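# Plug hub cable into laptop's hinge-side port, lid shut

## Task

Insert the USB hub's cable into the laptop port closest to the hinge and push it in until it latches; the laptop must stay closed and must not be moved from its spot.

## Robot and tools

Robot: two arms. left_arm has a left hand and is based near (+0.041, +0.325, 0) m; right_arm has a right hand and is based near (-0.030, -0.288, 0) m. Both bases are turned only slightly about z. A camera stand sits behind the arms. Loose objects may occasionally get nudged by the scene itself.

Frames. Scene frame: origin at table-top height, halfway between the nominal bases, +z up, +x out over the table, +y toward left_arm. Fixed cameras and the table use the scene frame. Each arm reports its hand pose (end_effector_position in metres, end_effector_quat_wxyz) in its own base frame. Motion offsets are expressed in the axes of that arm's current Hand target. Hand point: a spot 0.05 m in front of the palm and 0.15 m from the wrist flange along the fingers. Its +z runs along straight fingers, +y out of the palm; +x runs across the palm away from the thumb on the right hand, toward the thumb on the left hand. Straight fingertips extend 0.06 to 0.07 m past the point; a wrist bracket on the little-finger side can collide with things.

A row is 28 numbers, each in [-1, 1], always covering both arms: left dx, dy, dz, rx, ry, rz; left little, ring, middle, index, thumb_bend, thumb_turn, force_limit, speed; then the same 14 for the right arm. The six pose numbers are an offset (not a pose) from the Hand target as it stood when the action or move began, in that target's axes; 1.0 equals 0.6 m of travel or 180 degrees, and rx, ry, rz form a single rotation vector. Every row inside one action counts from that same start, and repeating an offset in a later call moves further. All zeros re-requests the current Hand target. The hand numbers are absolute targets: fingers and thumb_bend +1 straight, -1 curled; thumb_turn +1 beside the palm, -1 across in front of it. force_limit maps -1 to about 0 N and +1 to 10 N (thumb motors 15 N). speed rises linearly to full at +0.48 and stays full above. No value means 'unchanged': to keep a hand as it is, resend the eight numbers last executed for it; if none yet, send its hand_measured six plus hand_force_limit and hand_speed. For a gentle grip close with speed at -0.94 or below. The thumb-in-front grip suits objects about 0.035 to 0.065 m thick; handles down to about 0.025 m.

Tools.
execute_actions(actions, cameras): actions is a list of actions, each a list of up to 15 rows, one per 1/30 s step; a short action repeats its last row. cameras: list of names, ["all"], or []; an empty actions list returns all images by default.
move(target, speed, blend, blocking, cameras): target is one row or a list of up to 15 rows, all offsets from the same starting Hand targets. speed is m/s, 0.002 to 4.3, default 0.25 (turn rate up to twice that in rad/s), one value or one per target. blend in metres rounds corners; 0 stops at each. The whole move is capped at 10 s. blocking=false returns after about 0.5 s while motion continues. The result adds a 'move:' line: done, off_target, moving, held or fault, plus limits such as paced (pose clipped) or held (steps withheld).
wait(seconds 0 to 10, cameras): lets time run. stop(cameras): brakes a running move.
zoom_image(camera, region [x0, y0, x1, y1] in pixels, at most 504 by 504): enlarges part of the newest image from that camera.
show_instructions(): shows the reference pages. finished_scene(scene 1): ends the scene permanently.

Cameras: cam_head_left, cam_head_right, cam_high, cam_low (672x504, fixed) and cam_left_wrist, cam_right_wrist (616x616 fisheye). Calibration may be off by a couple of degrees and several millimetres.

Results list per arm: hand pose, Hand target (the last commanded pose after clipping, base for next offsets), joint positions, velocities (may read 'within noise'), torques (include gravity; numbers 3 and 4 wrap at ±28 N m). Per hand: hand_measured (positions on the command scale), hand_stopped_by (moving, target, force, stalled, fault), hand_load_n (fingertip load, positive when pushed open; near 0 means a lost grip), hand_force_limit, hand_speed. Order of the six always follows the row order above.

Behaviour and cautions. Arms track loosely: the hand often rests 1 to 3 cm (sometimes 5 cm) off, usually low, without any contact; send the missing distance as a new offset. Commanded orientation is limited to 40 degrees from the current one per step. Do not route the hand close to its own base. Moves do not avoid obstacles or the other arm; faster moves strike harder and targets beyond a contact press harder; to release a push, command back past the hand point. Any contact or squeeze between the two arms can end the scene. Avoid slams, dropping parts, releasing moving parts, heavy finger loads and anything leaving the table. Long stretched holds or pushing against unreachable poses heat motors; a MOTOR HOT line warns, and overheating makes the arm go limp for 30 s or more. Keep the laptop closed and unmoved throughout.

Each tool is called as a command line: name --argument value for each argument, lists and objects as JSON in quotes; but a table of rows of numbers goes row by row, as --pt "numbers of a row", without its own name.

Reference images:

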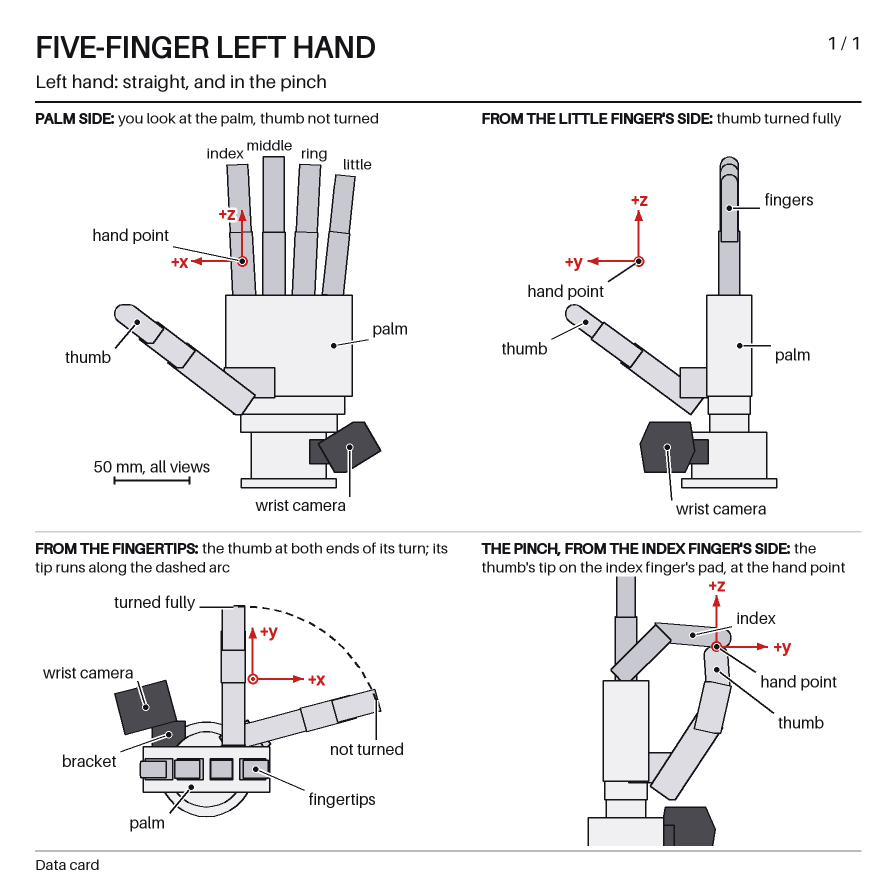

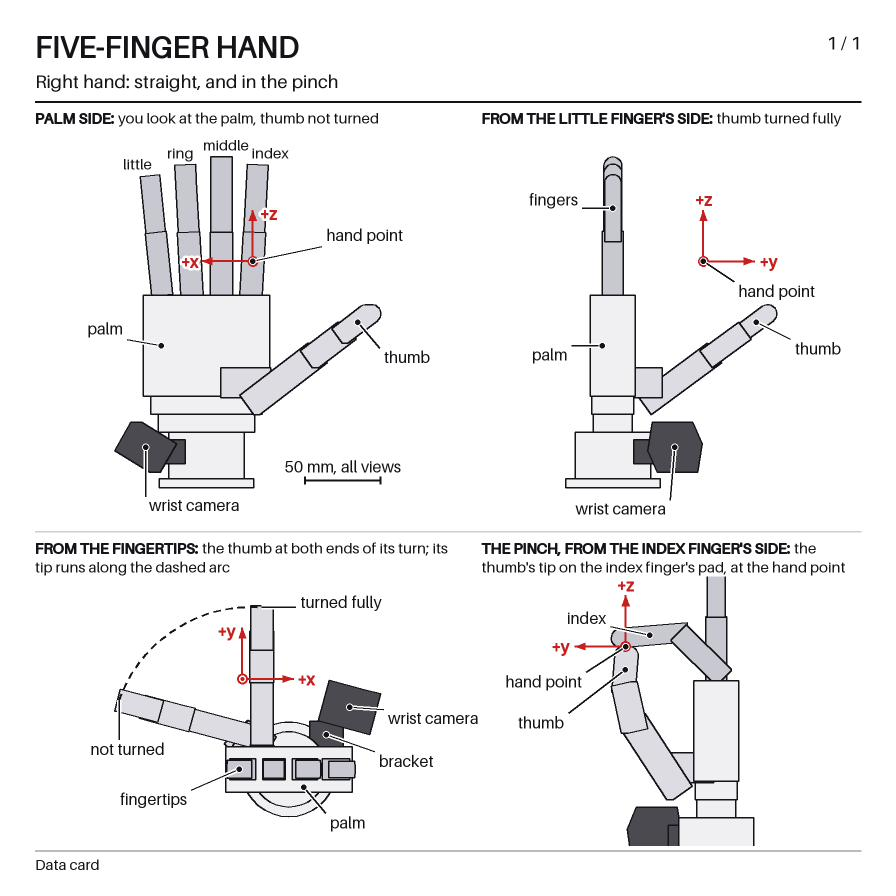

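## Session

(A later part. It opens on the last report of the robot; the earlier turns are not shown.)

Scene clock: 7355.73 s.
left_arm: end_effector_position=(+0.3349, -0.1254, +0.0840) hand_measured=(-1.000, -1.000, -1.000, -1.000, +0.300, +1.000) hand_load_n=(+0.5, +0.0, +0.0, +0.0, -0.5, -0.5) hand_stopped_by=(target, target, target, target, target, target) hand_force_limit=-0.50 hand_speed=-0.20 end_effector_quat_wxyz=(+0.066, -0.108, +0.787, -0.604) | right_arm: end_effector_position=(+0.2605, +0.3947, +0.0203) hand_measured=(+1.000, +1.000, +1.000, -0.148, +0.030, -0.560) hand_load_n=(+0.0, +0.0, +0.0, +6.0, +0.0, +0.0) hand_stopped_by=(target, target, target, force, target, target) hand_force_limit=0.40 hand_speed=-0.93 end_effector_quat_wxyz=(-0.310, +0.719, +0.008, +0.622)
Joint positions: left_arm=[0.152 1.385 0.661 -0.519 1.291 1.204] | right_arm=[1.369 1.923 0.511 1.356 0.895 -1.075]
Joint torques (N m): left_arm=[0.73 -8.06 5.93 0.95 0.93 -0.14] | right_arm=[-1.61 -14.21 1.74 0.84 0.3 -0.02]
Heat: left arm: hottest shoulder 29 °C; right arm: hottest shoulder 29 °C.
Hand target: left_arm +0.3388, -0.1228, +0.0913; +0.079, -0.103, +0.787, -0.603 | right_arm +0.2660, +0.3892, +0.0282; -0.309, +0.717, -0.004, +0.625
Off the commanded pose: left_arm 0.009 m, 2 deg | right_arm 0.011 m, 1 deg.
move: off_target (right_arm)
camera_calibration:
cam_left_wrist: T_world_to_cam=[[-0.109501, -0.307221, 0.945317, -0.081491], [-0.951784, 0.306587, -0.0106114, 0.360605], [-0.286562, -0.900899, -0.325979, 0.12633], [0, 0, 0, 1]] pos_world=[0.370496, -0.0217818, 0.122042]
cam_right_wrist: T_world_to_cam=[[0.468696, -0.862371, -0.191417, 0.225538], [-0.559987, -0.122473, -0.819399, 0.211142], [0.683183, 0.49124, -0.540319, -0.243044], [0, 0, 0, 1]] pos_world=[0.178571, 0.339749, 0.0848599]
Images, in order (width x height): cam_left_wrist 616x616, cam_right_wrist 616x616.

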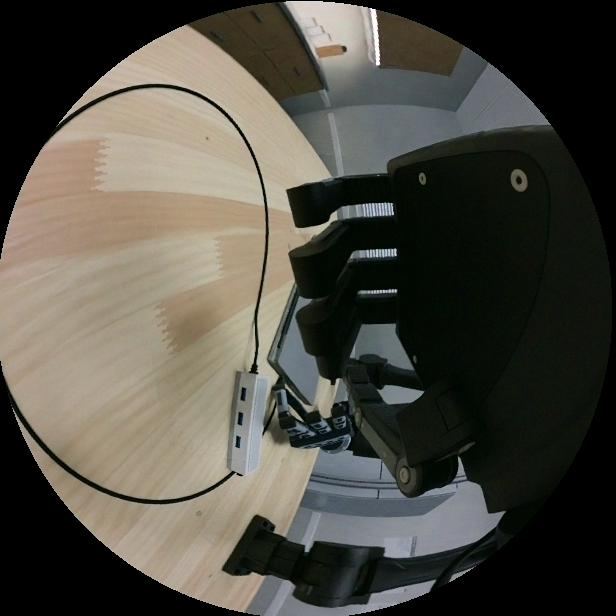

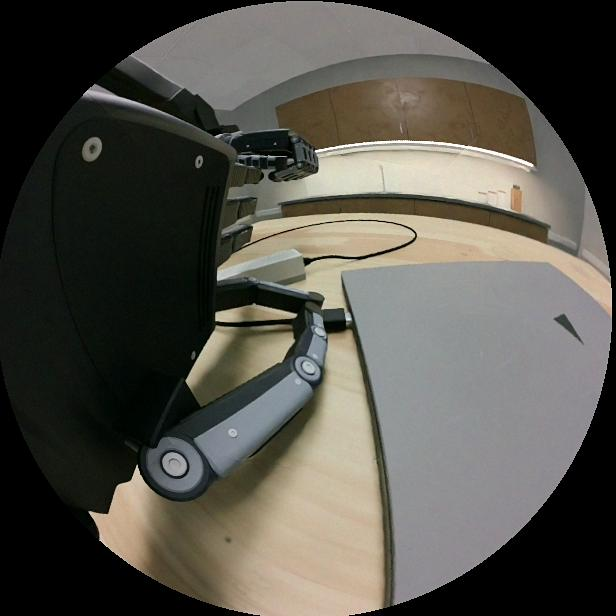

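move --target '[0,0,0,0,0,0,-1,-1,-1,-1,0.3,1,-0.5,-0.2,-0.0089,0.0119,0.0005,0,0,0,1,1,1,-0.4,0.03,-0.56,0.4,-0.93]' --speed 0.03 --cameras '["cam_left_wrist","cam_right_wrist"]'

zoom_image --camera "cam_right_wrist" --region '[310, 290, 360, 340]'

zoom_image --camera "cam_left_wrist" --region '[260, 362, 300, 402]'

Scene clock: 7361.27 s.
left_arm: end_effector_position=(+0.3349, -0.1254, +0.0840) hand_measured=(-1.000, -1.000, -1.000, -1.000, +0.300, +1.000) hand_load_n=(+0.0, +0.0, +0.0, +0.5, +0.0, +0.0) hand_stopped_by=(target, target, target, target, target, target) hand_force_limit=-0.50 hand_speed=-0.20 end_effector_quat_wxyz=(+0.066, -0.108, +0.787, -0.604) | right_arm: end_effector_position=(+0.2608, +0.3946, +0.0201) hand_measured=(+1.000, +1.000, +1.000, -0.148, +0.030, -0.560) hand_load_n=(+0.0, +0.0, +0.0, +5.5, -0.5, +0.0) hand_stopped_by=(target, target, target, force, target, target) hand_force_limit=0.40 hand_speed=-0.93 end_effector_quat_wxyz=(-0.314, +0.719, +0.008, +0.620)
Joint positions: left_arm=[0.152 1.385 0.661 -0.519 1.291 1.204] | right_arm=[1.365 1.923 0.507 1.362 0.885 -1.072]
Joint torques (N m): left_arm=[0.67 -8 5.9 0.95 0.94 -0.15] | right_arm=[-2.02 -11.75 1.62 1.83 0.39 -0.09]
Heat: left arm: hottest shoulder 29 °C; right arm: hottest shoulder 29 °C.
Hand target: left_arm +0.3388, -0.1228, +0.0913; +0.079, -0.103, +0.787, -0.603 | right_arm +0.2678, +0.3856, +0.0202; -0.309, +0.717, -0.004, +0.625
Off the commanded pose: left_arm 0.009 m, 2 deg | right_arm 0.011 m, 2 deg.
move: off_target (right_arm)
camera_calibration:
cam_left_wrist: T_world_to_cam=[[-0.109501, -0.307221, 0.945317, -0.081491], [-0.951784, 0.306587, -0.0106114, 0.360605], [-0.286562, -0.900899, -0.325979, 0.12633], [0, 0, 0, 1]] pos_world=[0.370496, -0.0217818, 0.122042]
cam_right_wrist: T_world_to_cam=[[0.473832, -0.858474, -0.196228, 0.222494], [-0.560655, -0.122252, -0.818976, 0.21119], [0.67908, 0.498073, -0.539234, -0.244913], [0, 0, 0, 1]] pos_world=[0.179296, 0.338808, 0.0845534]
Images, in order (width x height): cam_left_wrist 616x616, cam_right_wrist 616x616.

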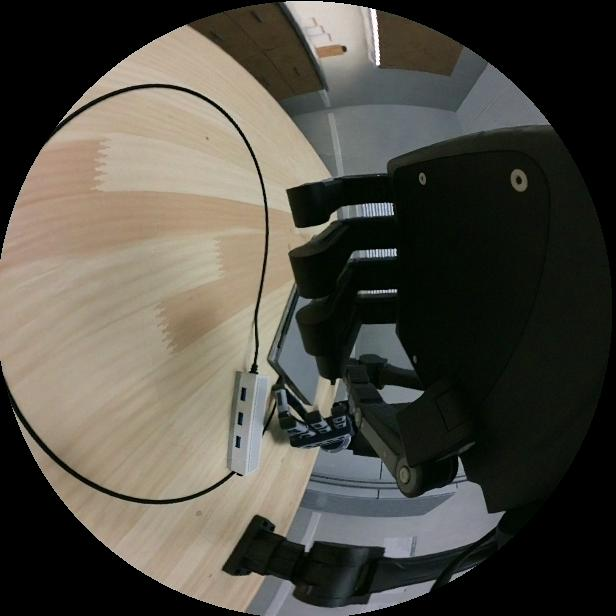

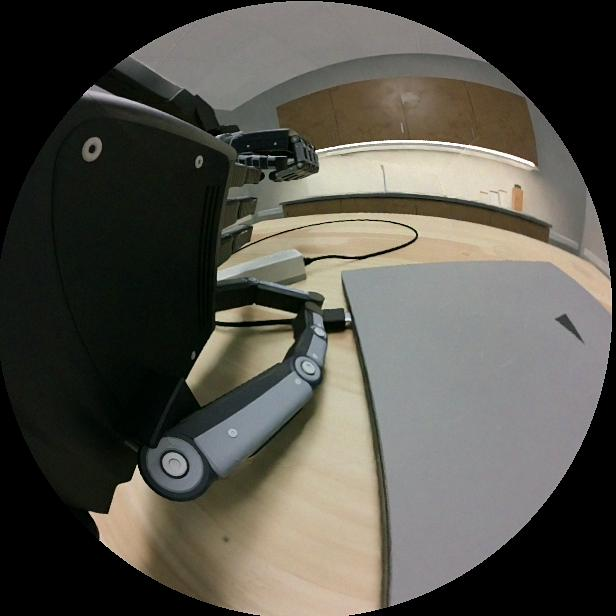

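Scaled by 10.080 from the camera's 616x616 image, which has a finer 880x880 frame.

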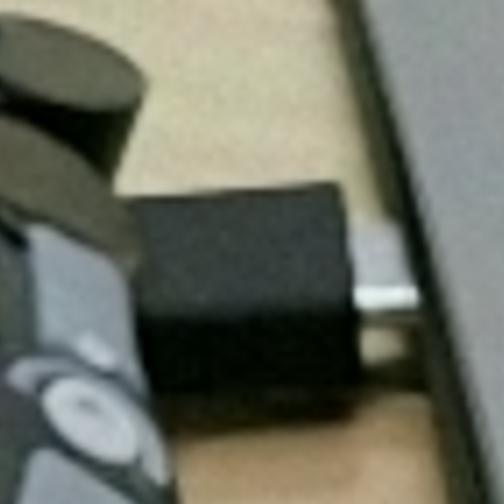

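Scaled by 12.600 from the camera's 616x616 image, which has a finer 880x880 frame.

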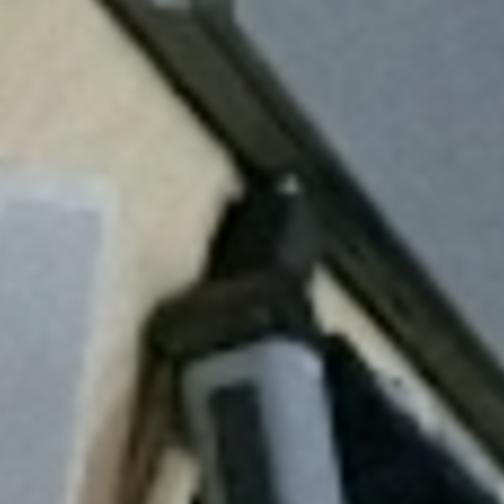

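move --target '[0,0,0,0,0,0,-1,-1,-1,-1,0.3,1,-0.5,-0.2,-0.0074,0.0037,0.0002,0,0,0,1,1,1,-0.4,0.03,-0.56,0.4,-0.93]' --speed 0.03 --cameras '["cam_left_wrist","cam_right_wrist"]'

zoom_image --camera "cam_right_wrist" --region '[310, 290, 360, 340]'

zoom_image --camera "cam_left_wrist" --region '[260, 362, 300, 402]'

Scene clock: 7367.07 s.
left_arm: end_effector_position=(+0.3349, -0.1254, +0.0840) hand_measured=(-1.000, -1.000, -1.000, -1.000, +0.300, +1.000) hand_load_n=(+0.0, +0.0, +0.0, +0.0, +0.0, +0.0) hand_stopped_by=(target, target, target, target, target, target) hand_force_limit=-0.50 hand_speed=-0.20 end_effector_quat_wxyz=(+0.066, -0.108, +0.787, -0.604) | right_arm: end_effector_position=(+0.2610, +0.3948, +0.0200) hand_measured=(+1.000, +1.000, +1.000, -0.148, +0.030, -0.560) hand_load_n=(+0.0, +0.0, +0.0, +5.0, -0.5, +0.5) hand_stopped_by=(target, target, target, force, target, target) hand_force_limit=0.40 hand_speed=-0.93 end_effector_quat_wxyz=(-0.317, +0.717, +0.005, +0.621)
Joint positions: left_arm=[0.152 1.385 0.661 -0.519 1.291 1.204] | right_arm=[1.365 1.929 0.507 1.378 0.885 -1.071]
Joint torques (N m): left_arm=[0.73 -8.06 5.97 0.98 0.94 -0.14] | right_arm=[-1.96 -10.87 1.76 1.85 0.38 -0.07]
Heat: left arm: hottest shoulder 29 °C; right arm: hottest shoulder 29 °C.
Hand target: left_arm +0.3388, -0.1228, +0.0913; +0.079, -0.103, +0.787, -0.603 | right_arm +0.2677, +0.3856, +0.0152; -0.309, +0.717, -0.003, +0.625
Off the commanded pose: left_arm 0.009 m, 2 deg | right_arm 0.012 m, 1 deg.
move: off_target (right_arm)
camera_calibration:
cam_left_wrist: T_world_to_cam=[[-0.109501, -0.307221, 0.945317, -0.081491], [-0.951784, 0.306587, -0.0106114, 0.360605], [-0.286562, -0.900899, -0.325979, 0.12633], [0, 0, 0, 1]] pos_world=[0.370496, -0.0217818, 0.122042]
cam_right_wrist: T_world_to_cam=[[0.473825, -0.856743, -0.20367, 0.221957], [-0.559271, -0.114111, -0.821094, 0.207679], [0.680225, 0.502962, -0.53322, -0.247579], [0, 0, 0, 1]] pos_world=[0.179389, 0.338382, 0.0837159]
Images, in order (width x height): cam_left_wrist 616x616, cam_right_wrist 616x616.

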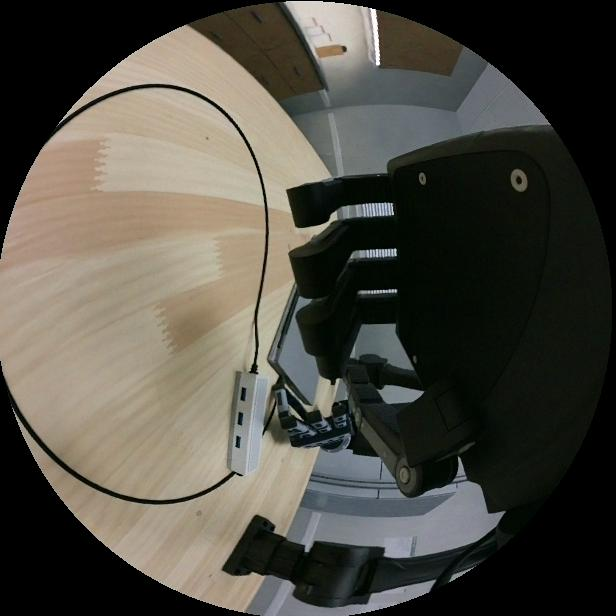

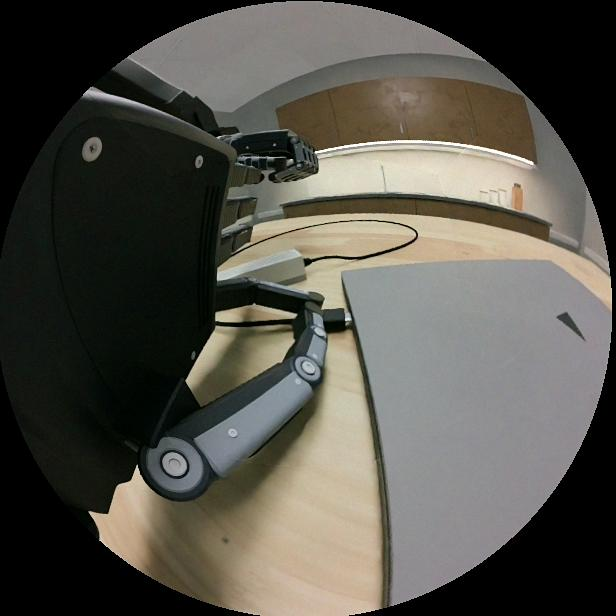

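Scaled by 10.080 from the camera's 616x616 image, which has a finer 880x880 frame.

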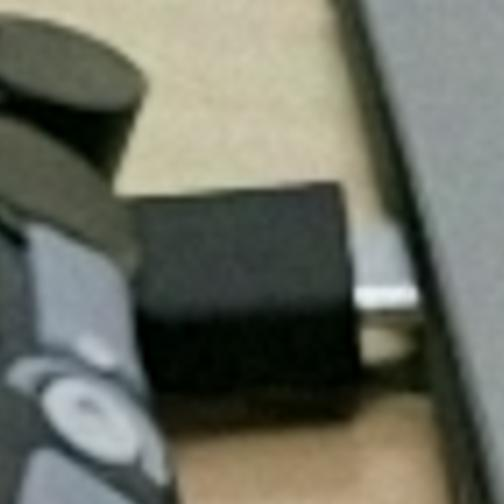

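Scaled by 12.600 from the camera's 616x616 image, which has a finer 880x880 frame.

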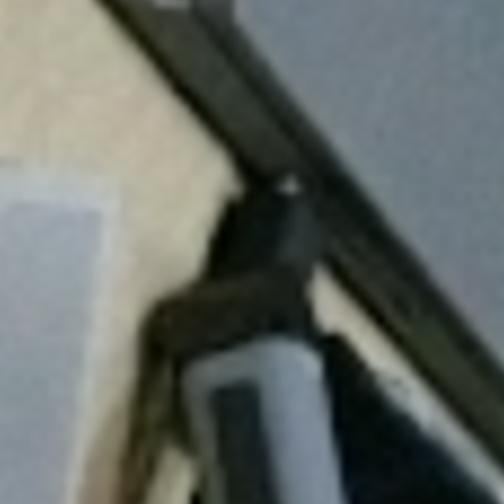

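move --target '[0,0,0,0,0,0,-1,-1,-1,-1,0.3,1,-0.5,-0.2,-0.0101,-0.0007,0.0005,0,0,0,1,1,1,-0.4,0.03,-0.56,0.4,-0.93]' --speed 0.03 --cameras '["cam_left_wrist","cam_right_wrist"]'

zoom_image --camera "cam_right_wrist" --region '[310, 290, 360, 340]'

zoom_image --camera "cam_left_wrist" --region '[260, 362, 300, 402]'

Scene clock: 7375.67 s.
left_arm: end_effector_position=(+0.3349, -0.1254, +0.0840) hand_measured=(-1.000, -1.000, -1.000, -1.000, +0.300, +1.000) hand_load_n=(+0.0, +0.0, +0.0, +0.0, +0.5, -0.5) hand_stopped_by=(target, target, target, target, target, target) hand_force_limit=-0.50 hand_speed=-0.20 end_effector_quat_wxyz=(+0.066, -0.108, +0.787, -0.604) | right_arm: end_effector_position=(+0.2610, +0.3945, +0.0176) hand_measured=(+1.000, +1.000, +1.000, -0.148, +0.030, -0.560) hand_load_n=(+0.0, +0.0, +0.0, +5.0, -0.5, +0.0) hand_stopped_by=(target, target, target, force, target, target) hand_force_limit=0.40 hand_speed=-0.93 end_effector_quat_wxyz=(-0.319, +0.716, +0.003, +0.621)
Joint positions: left_arm=[0.152 1.385 0.661 -0.519 1.291 1.204] | right_arm=[1.365 1.943 0.507 1.399 0.885 -1.071]
Joint torques (N m): left_arm=[0.73 -8.06 5.94 0.96 0.94 -0.15] | right_arm=[-1.44 -10.23 2.5 1.46 0.55 -0.07]
Heat: left arm: hottest shoulder 29 °C; right arm: hottest shoulder 29 °C.
Hand target: left_arm +0.3388, -0.1228, +0.0913; +0.079, -0.103, +0.787, -0.603 | right_arm +0.2665, +0.3884, +0.0100; -0.309, +0.717, -0.004, +0.625
Off the commanded pose: left_arm 0.009 m, 2 deg | right_arm 0.011 m, 2 deg.
move: off_target (right_arm)
camera_calibration:
cam_left_wrist: T_world_to_cam=[[-0.109501, -0.307221, 0.945317, -0.081491], [-0.951784, 0.306587, -0.0106114, 0.360605], [-0.286562, -0.900899, -0.325979, 0.12633], [0, 0, 0, 1]] pos_world=[0.370496, -0.0217818, 0.122042]
cam_right_wrist: T_world_to_cam=[[0.47378, -0.855534, -0.208794, 0.22081], [-0.5581, -0.108291, -0.822677, 0.203087], [0.681217, 0.506296, -0.52878, -0.25037], [0, 0, 0, 1]] pos_world=[0.179284, 0.337664, 0.0807882]
Images, in order (width x height): cam_left_wrist 616x616, cam_right_wrist 616x616.

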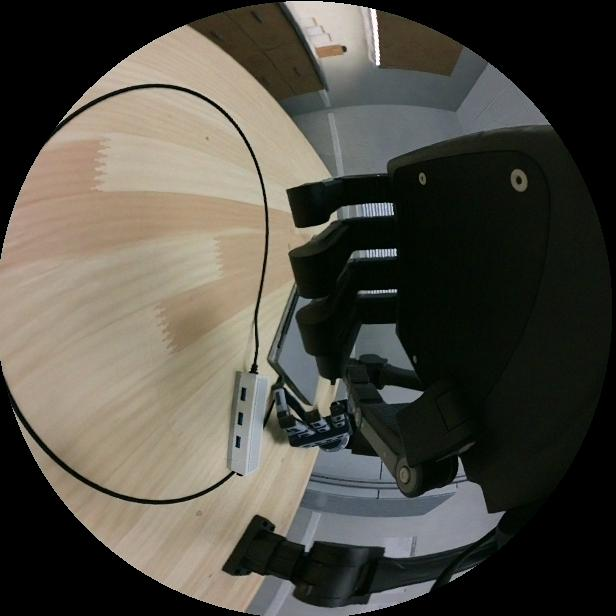

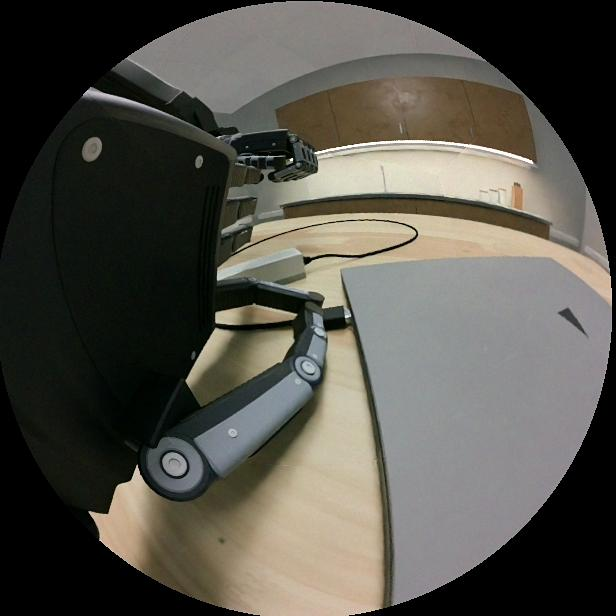

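Scaled by 10.080 from the camera's 616x616 image, which has a finer 880x880 frame.

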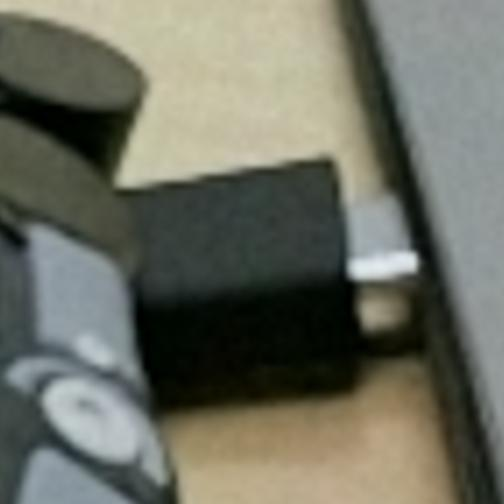

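Scaled by 12.600 from the camera's 616x616 image, which has a finer 880x880 frame.

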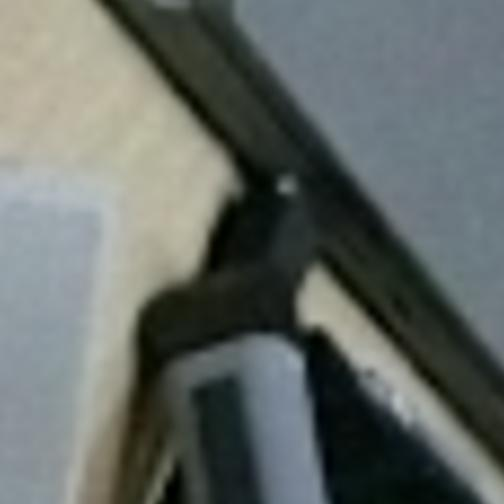

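move --target '[0,0,0,0,0,0,-1,-1,-1,-1,0.3,1,-0.5,-0.2,-0.0001,0.0099,-0.0003,0,0,0,1,1,1,-0.4,0.03,-0.56,0.4,-0.93]' --speed 0.03 --cameras '["cam_left_wrist","cam_right_wrist"]'

zoom_image --camera "cam_right_wrist" --region '[310, 290, 360, 340]'

zoom_image --camera "cam_left_wrist" --region '[260, 362, 300, 402]'

Scene clock: 7382.53 s.
left_arm: end_effector_position=(+0.3349, -0.1254, +0.0840) hand_measured=(-1.000, -1.000, -1.000, -1.000, +0.300, +1.000) hand_load_n=(+0.0, +0.0, +0.5, +0.0, +0.0, -0.5) hand_stopped_by=(target, target, target, target, target, target) hand_force_limit=-0.50 hand_speed=-0.20 end_effector_quat_wxyz=(+0.066, -0.108, +0.787, -0.604) | right_arm: end_effector_position=(+0.2612, +0.3947, +0.0175) hand_measured=(+1.000, +1.000, +1.000, -0.148, +0.030, -0.560) hand_load_n=(+0.0, -0.5, +0.0, +4.5, -0.5, -0.5) hand_stopped_by=(target, target, target, force, target, target) hand_force_limit=0.40 hand_speed=-0.93 end_effector_quat_wxyz=(-0.323, +0.713, +0.000, +0.622)
Joint positions: left_arm=[0.152 1.385 0.661 -0.519 1.291 1.204] | right_arm=[1.365 1.951 0.507 1.418 0.885 -1.071]
Joint torques (N m): left_arm=[0.79 -8 5.9 0.95 0.94 -0.14] | right_arm=[-2.14 -10.11 1.52 1.55 0.25 -0.08]
Heat: left arm: hottest shoulder 29 °C; right arm: hottest shoulder 29 °C.
Hand target: left_arm +0.3388, -0.1228, +0.0913; +0.079, -0.103, +0.787, -0.603 | right_arm +0.2686, +0.3836, +0.0073; -0.309, +0.717, -0.004, +0.625
Off the commanded pose: left_arm 0.009 m, 2 deg | right_arm 0.017 m, 2 deg.
move: off_target (right_arm)
camera_calibration:
cam_left_wrist: T_world_to_cam=[[-0.109501, -0.307221, 0.945317, -0.081491], [-0.951784, 0.306587, -0.0106114, 0.360605], [-0.286562, -0.900899, -0.325979, 0.12633], [0, 0, 0, 1]] pos_world=[0.370496, -0.0217818, 0.122042]
cam_right_wrist: T_world_to_cam=[[0.473943, -0.853349, -0.217195, 0.220153], [-0.556228, -0.0989143, -0.825122, 0.198956], [0.682633, 0.51187, -0.521537, -0.253358], [0, 0, 0, 1]] pos_world=[0.179276, 0.337233, 0.0798432]
Images, in order (width x height): cam_left_wrist 616x616, cam_right_wrist 616x616.

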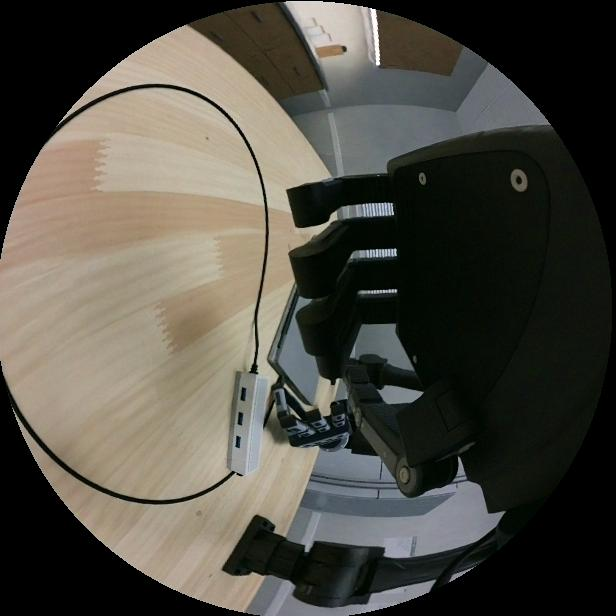

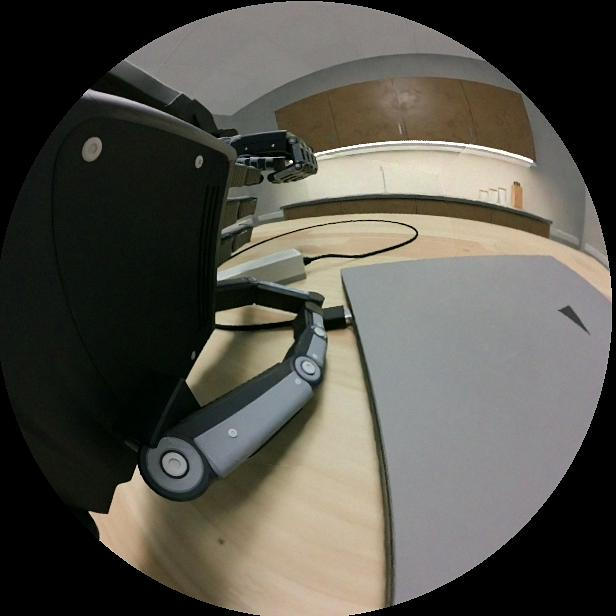

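Scaled by 10.080 from the camera's 616x616 image, which has a finer 880x880 frame.

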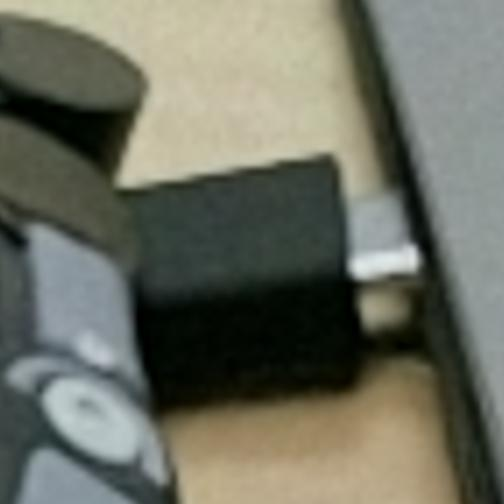

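Scaled by 12.600 from the camera's 616x616 image, which has a finer 880x880 frame.

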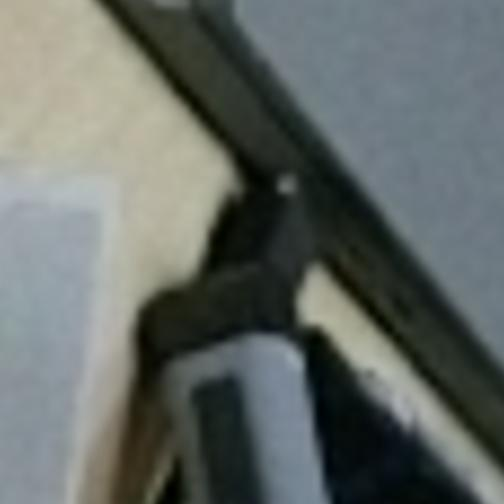

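move --target '[0,0,0,0,0,0,-1,-1,-1,-1,0.3,1,-0.5,-0.2,0.0074,0.0150,-0.0022,0,0,0,1,1,1,-0.4,0.03,-0.56,0.4,-0.93]' --speed 0.02 --cameras '["cam_left_wrist","cam_right_wrist"]'

zoom_image --camera "cam_right_wrist" --region '[310, 290, 360, 340]'

zoom_image --camera "cam_left_wrist" --region '[260, 362, 300, 402]'

Scene clock: 7392.53 s.
left_arm: end_effector_position=(+0.3349, -0.1254, +0.0840) hand_measured=(-1.000, -1.000, -1.000, -1.000, +0.300, +1.000) hand_load_n=(+0.0, +0.0, +0.0, +0.0, +0.0, +0.0) hand_stopped_by=(target, target, target, target, target, target) hand_force_limit=-0.50 hand_speed=-0.20 end_effector_quat_wxyz=(+0.066, -0.108, +0.787, -0.604) | right_arm: end_effector_position=(+0.2613, +0.3938, +0.0177) hand_measured=(+1.000, +1.000, +1.000, -0.148, +0.030, -0.560) hand_load_n=(+0.0, +0.0, +0.0, +5.5, -2.0, +1.0) hand_stopped_by=(target, target, target, force, target, target) hand_force_limit=0.40 hand_speed=-0.93 end_effector_quat_wxyz=(-0.333, +0.712, +0.004, +0.618)
Joint positions: left_arm=[0.152 1.385 0.661 -0.519 1.291 1.204] | right_arm=[1.358 1.951 0.494 1.438 0.858 -1.067]
Joint torques (N m): left_arm=[0.67 -8 5.9 0.96 0.94 -0.14] | right_arm=[-2.67 -10.17 0.58 1.73 0.67 -0.12]
Heat: left arm: hottest shoulder 29 °C; right arm: hottest shoulder 29 °C.
Hand target: left_arm +0.3388, -0.1228, +0.0913; +0.079, -0.103, +0.787, -0.603 | right_arm +0.2719, +0.3740, +0.0073; -0.309, +0.717, -0.003, +0.625
Off the commanded pose: left_arm 0.009 m, 2 deg | right_arm 0.025 m, 3 deg.
move: off_target (right_arm)
camera_calibration:
cam_left_wrist: T_world_to_cam=[[-0.109501, -0.307221, 0.945317, -0.081491], [-0.951784, 0.306587, -0.0106114, 0.360605], [-0.286562, -0.900899, -0.325979, 0.12633], [0, 0, 0, 1]] pos_world=[0.370496, -0.0217818, 0.122042]
cam_right_wrist: T_world_to_cam=[[0.490796, -0.84133, -0.226459, 0.210389], [-0.555253, -0.10173, -0.825436, 0.200001], [0.671427, 0.530862, -0.517079, -0.257439], [0, 0, 0, 1]] pos_world=[0.180645, 0.334018, 0.0796157]
Images, in order (width x height): cam_left_wrist 616x616, cam_right_wrist 616x616.

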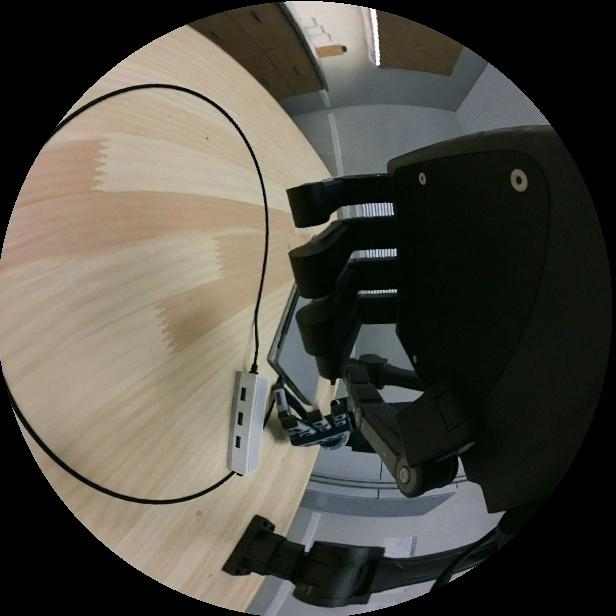

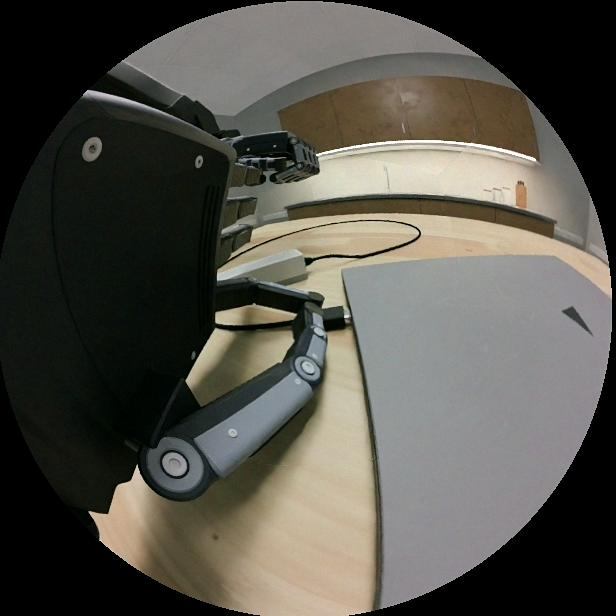

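Scaled by 10.080 from the camera's 616x616 image, which has a finer 880x880 frame.

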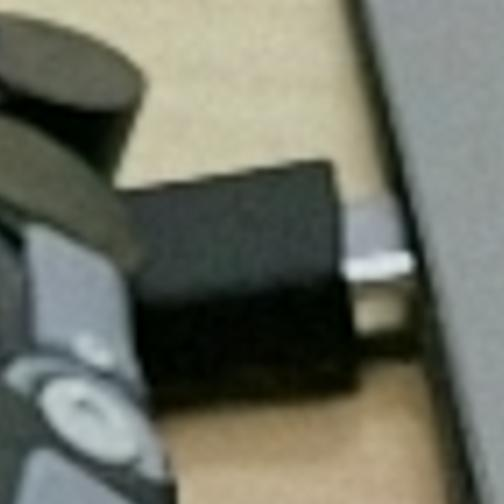

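Scaled by 12.600 from the camera's 616x616 image, which has a finer 880x880 frame.

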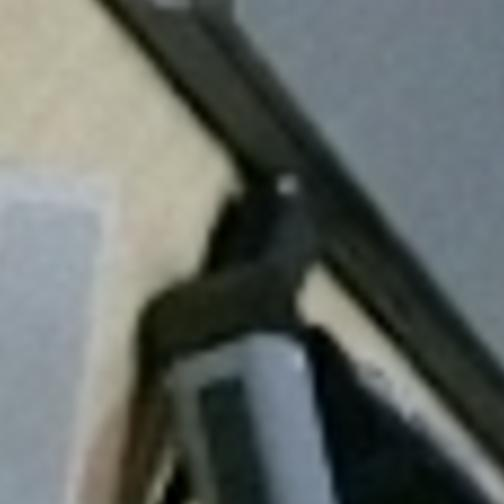

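execute_actions --actions '[[[0,0,0,0,0,0,-1,-1,-1,-1,0.3,1,-0.5,-0.2,0,0,0,0,0,0,1,1,1,-0.45,0.03,-0.56,0.8,-0.93]]]' --cameras '["cam_left_wrist","cam_right_wrist"]'

wait --seconds 1.5

Scene clock: 7408.40 s.
left_arm: end_effector_position=(+0.3349, -0.1254, +0.0840) hand_measured=(-1.000, -1.000, -1.000, -1.000, +0.300, +1.000) hand_load_n=(+0.0, +0.5, +0.0, +0.0, +0.0, +0.0) hand_stopped_by=(target, target, target, target, target, target) hand_force_limit=-0.50 hand_speed=-0.20 end_effector_quat_wxyz=(+0.066, -0.108, +0.787, -0.604) | right_arm: end_effector_position=(+0.2615, +0.3941, +0.0178) hand_measured=(+1.000, +1.000, +1.000, -0.164, +0.030, -0.560) hand_load_n=(+0.0, +0.0, +0.0, +10.0, -0.5, +1.0) hand_stopped_by=(target, target, target, force, target, target) hand_force_limit=0.80 hand_speed=-0.93 end_effector_quat_wxyz=(-0.334, +0.711, +0.003, +0.618)
Joint positions: left_arm=[0.152 1.385 0.661 -0.519 1.291 1.204] | right_arm=[1.357 1.951 0.494 1.439 0.856 -1.066]
Joint torques (N m): left_arm=[0.67 -8.06 5.93 0.98 0.94 -0.14] | right_arm=[-2.61 -10.17 0.57 1.57 0.75 -0.13]
Heat: left arm: hottest shoulder 29 °C; right arm: hottest shoulder 29 °C.
Hand target: left_arm +0.3388, -0.1228, +0.0913; +0.079, -0.103, +0.787, -0.603 | right_arm +0.2719, +0.3741, +0.0073; -0.309, +0.717, -0.004, +0.625
Off the commanded pose: left_arm 0.009 m, 2 deg | right_arm 0.025 m, 3 deg.
camera_calibration:
cam_left_wrist: T_world_to_cam=[[-0.109501, -0.307221, 0.945317, -0.081491], [-0.951784, 0.306587, -0.0106114, 0.360605], [-0.286562, -0.900899, -0.325979, 0.12633], [0, 0, 0, 1]] pos_world=[0.370496, -0.0217818, 0.122042]
cam_right_wrist: T_world_to_cam=[[0.4916, -0.840235, -0.228769, 0.210034], [-0.555517, -0.100279, -0.825436, 0.199681], [0.670619, 0.532869, -0.516062, -0.258233], [0, 0, 0, 1]] pos_world=[0.180849, 0.334106, 0.0796095]
Images, in order (width x height): cam_left_wrist 616x616, cam_right_wrist 616x616.

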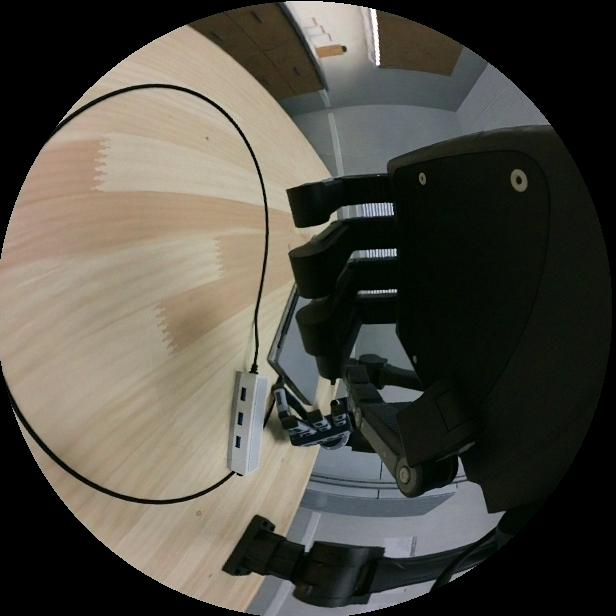

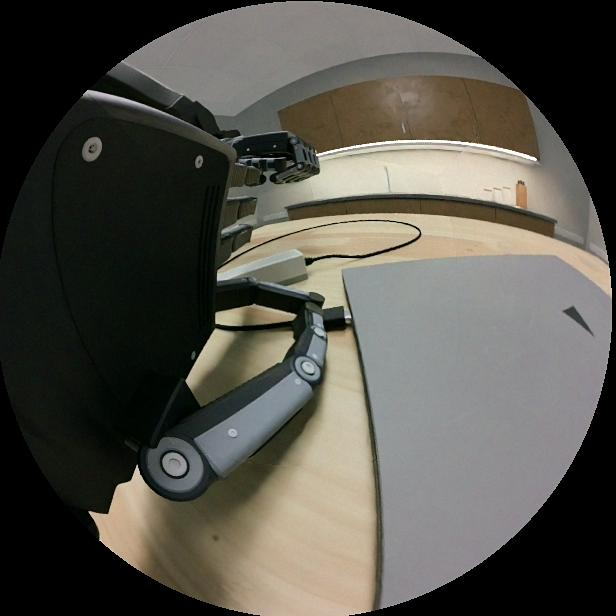

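Scene clock: 7409.90 s.
left_arm: end_effector_position=(+0.3349, -0.1254, +0.0840) hand_measured=(-1.000, -1.000, -1.000, -1.000, +0.300, +1.000) hand_load_n=(+0.0, +0.0, +0.0, +0.0, +0.0, +0.0) hand_stopped_by=(target, target, target, target, target, target) hand_force_limit=-0.50 hand_speed=-0.20 end_effector_quat_wxyz=(+0.066, -0.108, +0.787, -0.604) | right_arm: end_effector_position=(+0.2615, +0.3941, +0.0178) hand_measured=(+1.000, +1.000, +1.000, -0.164, +0.030, -0.560) hand_load_n=(+0.0, +0.0, +0.0, +9.5, -0.5, +1.0) hand_stopped_by=(target, target, target, force, target, target) hand_force_limit=0.80 hand_speed=-0.93 end_effector_quat_wxyz=(-0.334, +0.711, +0.003, +0.618)
Joint positions: left_arm=[0.152 1.385 0.661 -0.519 1.291 1.204] | right_arm=[1.357 1.951 0.494 1.439 0.856 -1.066]
Joint torques (N m): left_arm=[0.73 -7.94 5.93 0.92 0.94 -0.14] | right_arm=[-2.73 -10.23 0.58 1.57 0.75 -0.13]
Heat: left arm: hottest shoulder 29 °C; right arm: hottest shoulder 29 °C.
Hand target: left_arm +0.3388, -0.1228, +0.0913; +0.079, -0.103, +0.787, -0.603 | right_arm +0.2719, +0.3741, +0.0073; -0.309, +0.717, -0.004, +0.625
Off the commanded pose: left_arm 0.009 m, 2 deg | right_arm 0.025 m, 3 deg.
wait: 1.50 s; at rest by 0.17 s

zoom_image --camera "cam_right_wrist" --region '[310, 290, 360, 340]'

zoom_image --camera "cam_left_wrist" --region '[258, 350, 308, 400]'

Scaled by 10.080 from the camera's 616x616 image, which has a finer 880x880 frame.
This view is cut from an older image: the scene may have changed since it was taken.

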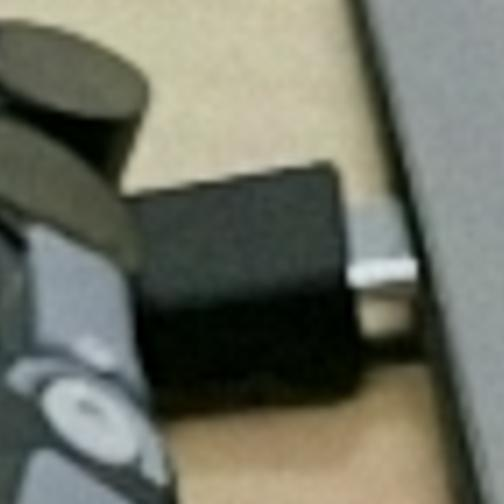

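Scaled by 10.080 from the camera's 616x616 image, which has a finer 880x880 frame.
This view is cut from an older image: the scene may have changed since it was taken.

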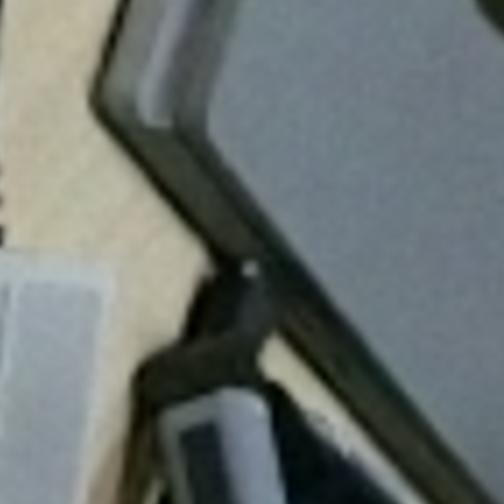

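move --target '[0,0,0,0,0,0,-1,-1,-1,-1,0.3,1,-0.5,-0.2,0.00748,0.0149,0.0003,0,0,0,1,1,1,-0.45,0.03,-0.56,0.8,-0.93]' --speed 0.02 --cameras '["cam_left_wrist","cam_right_wrist"]'

Scene clock: 7418.30 s.
left_arm: end_effector_position=(+0.3349, -0.1254, +0.0840) hand_measured=(-1.000, -1.000, -1.000, -1.000, +0.300, +1.000) hand_load_n=(+0.0, +0.0, +0.0, +0.0, +0.0, +0.0) hand_stopped_by=(target, target, target, target, target, target) hand_force_limit=-0.50 hand_speed=-0.20 end_effector_quat_wxyz=(+0.066, -0.108, +0.787, -0.604) | right_arm: end_effector_position=(+0.2616, +0.3922, +0.0174) hand_measured=(+1.000, +1.000, +1.000, -0.164, +0.030, -0.560) hand_load_n=(+0.0, +0.0, +0.0, +9.5, -2.0, +1.5) hand_stopped_by=(target, target, target, force, target, target) hand_force_limit=0.80 hand_speed=-0.93 end_effector_quat_wxyz=(-0.344, +0.711, +0.005, +0.613)
Joint positions: left_arm=[0.152 1.385 0.661 -0.519 1.291 1.204] | right_arm=[1.349 1.951 0.479 1.457 0.83 -1.055]
Joint torques (N m): left_arm=[0.73 -8.18 5.91 0.98 0.94 -0.13] | right_arm=[-3.37 -10.29 -0.02 1.58 1.01 -0.21]
Heat: left arm: hottest shoulder 29 °C; right arm: hottest shoulder 29 °C.
Hand target: left_arm +0.3388, -0.1228, +0.0913; +0.079, -0.103, +0.787, -0.603 | right_arm +0.2764, +0.3651, +0.0072; -0.309, +0.717, -0.003, +0.625
Off the commanded pose: left_arm 0.009 m, 2 deg | right_arm 0.032 m, 4 deg.
move: off_target (right_arm)
camera_calibration:
cam_left_wrist: T_world_to_cam=[[-0.109501, -0.307221, 0.945317, -0.081491], [-0.951784, 0.306587, -0.0106114, 0.360605], [-0.286562, -0.900899, -0.325979, 0.12633], [0, 0, 0, 1]] pos_world=[0.370496, -0.0217818, 0.122042]
cam_right_wrist: T_world_to_cam=[[0.505377, -0.828423, -0.241473, 0.20021], [-0.557622, -0.0999769, -0.824052, 0.19964], [0.658522, 0.551108, -0.512473, -0.261616], [0, 0, 0, 1]] pos_world=[0.182422, 0.329996, 0.0787878]
Images, in order (width x height): cam_left_wrist 616x616, cam_right_wrist 616x616.

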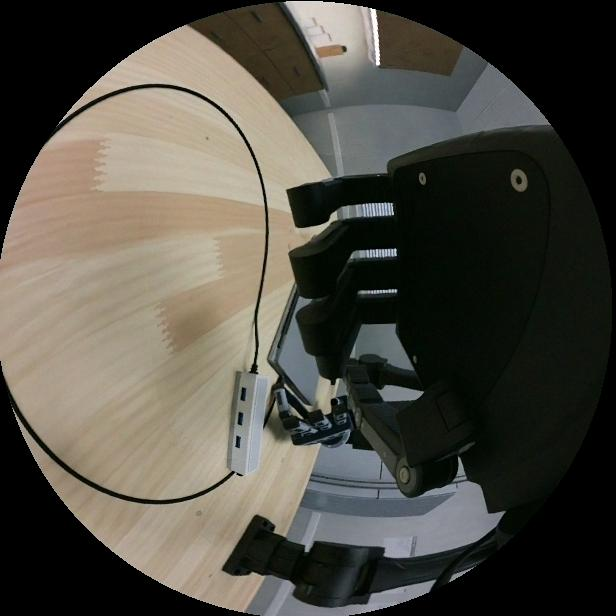

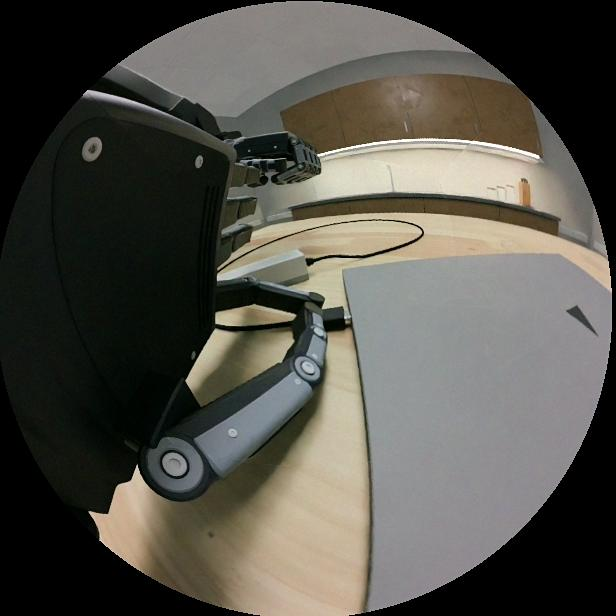

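zoom_image --camera "cam_right_wrist" --region '[310, 290, 360, 340]'

zoom_image --camera "cam_left_wrist" --region '[258, 350, 308, 400]'

Scaled by 10.080 from the camera's 616x616 image, which has a finer 880x880 frame.

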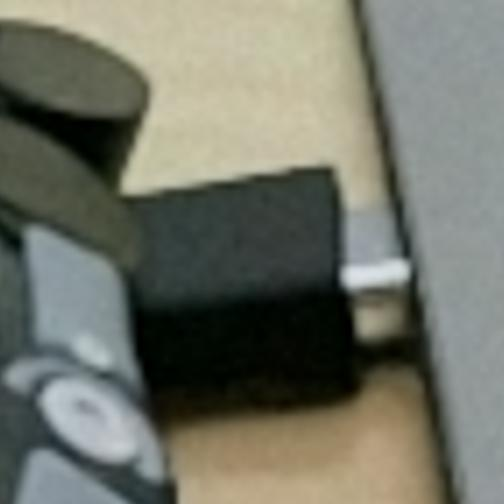

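Scaled by 10.080 from the camera's 616x616 image, which has a finer 880x880 frame.

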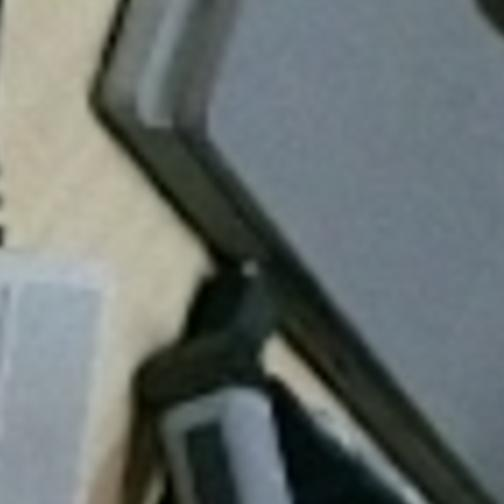

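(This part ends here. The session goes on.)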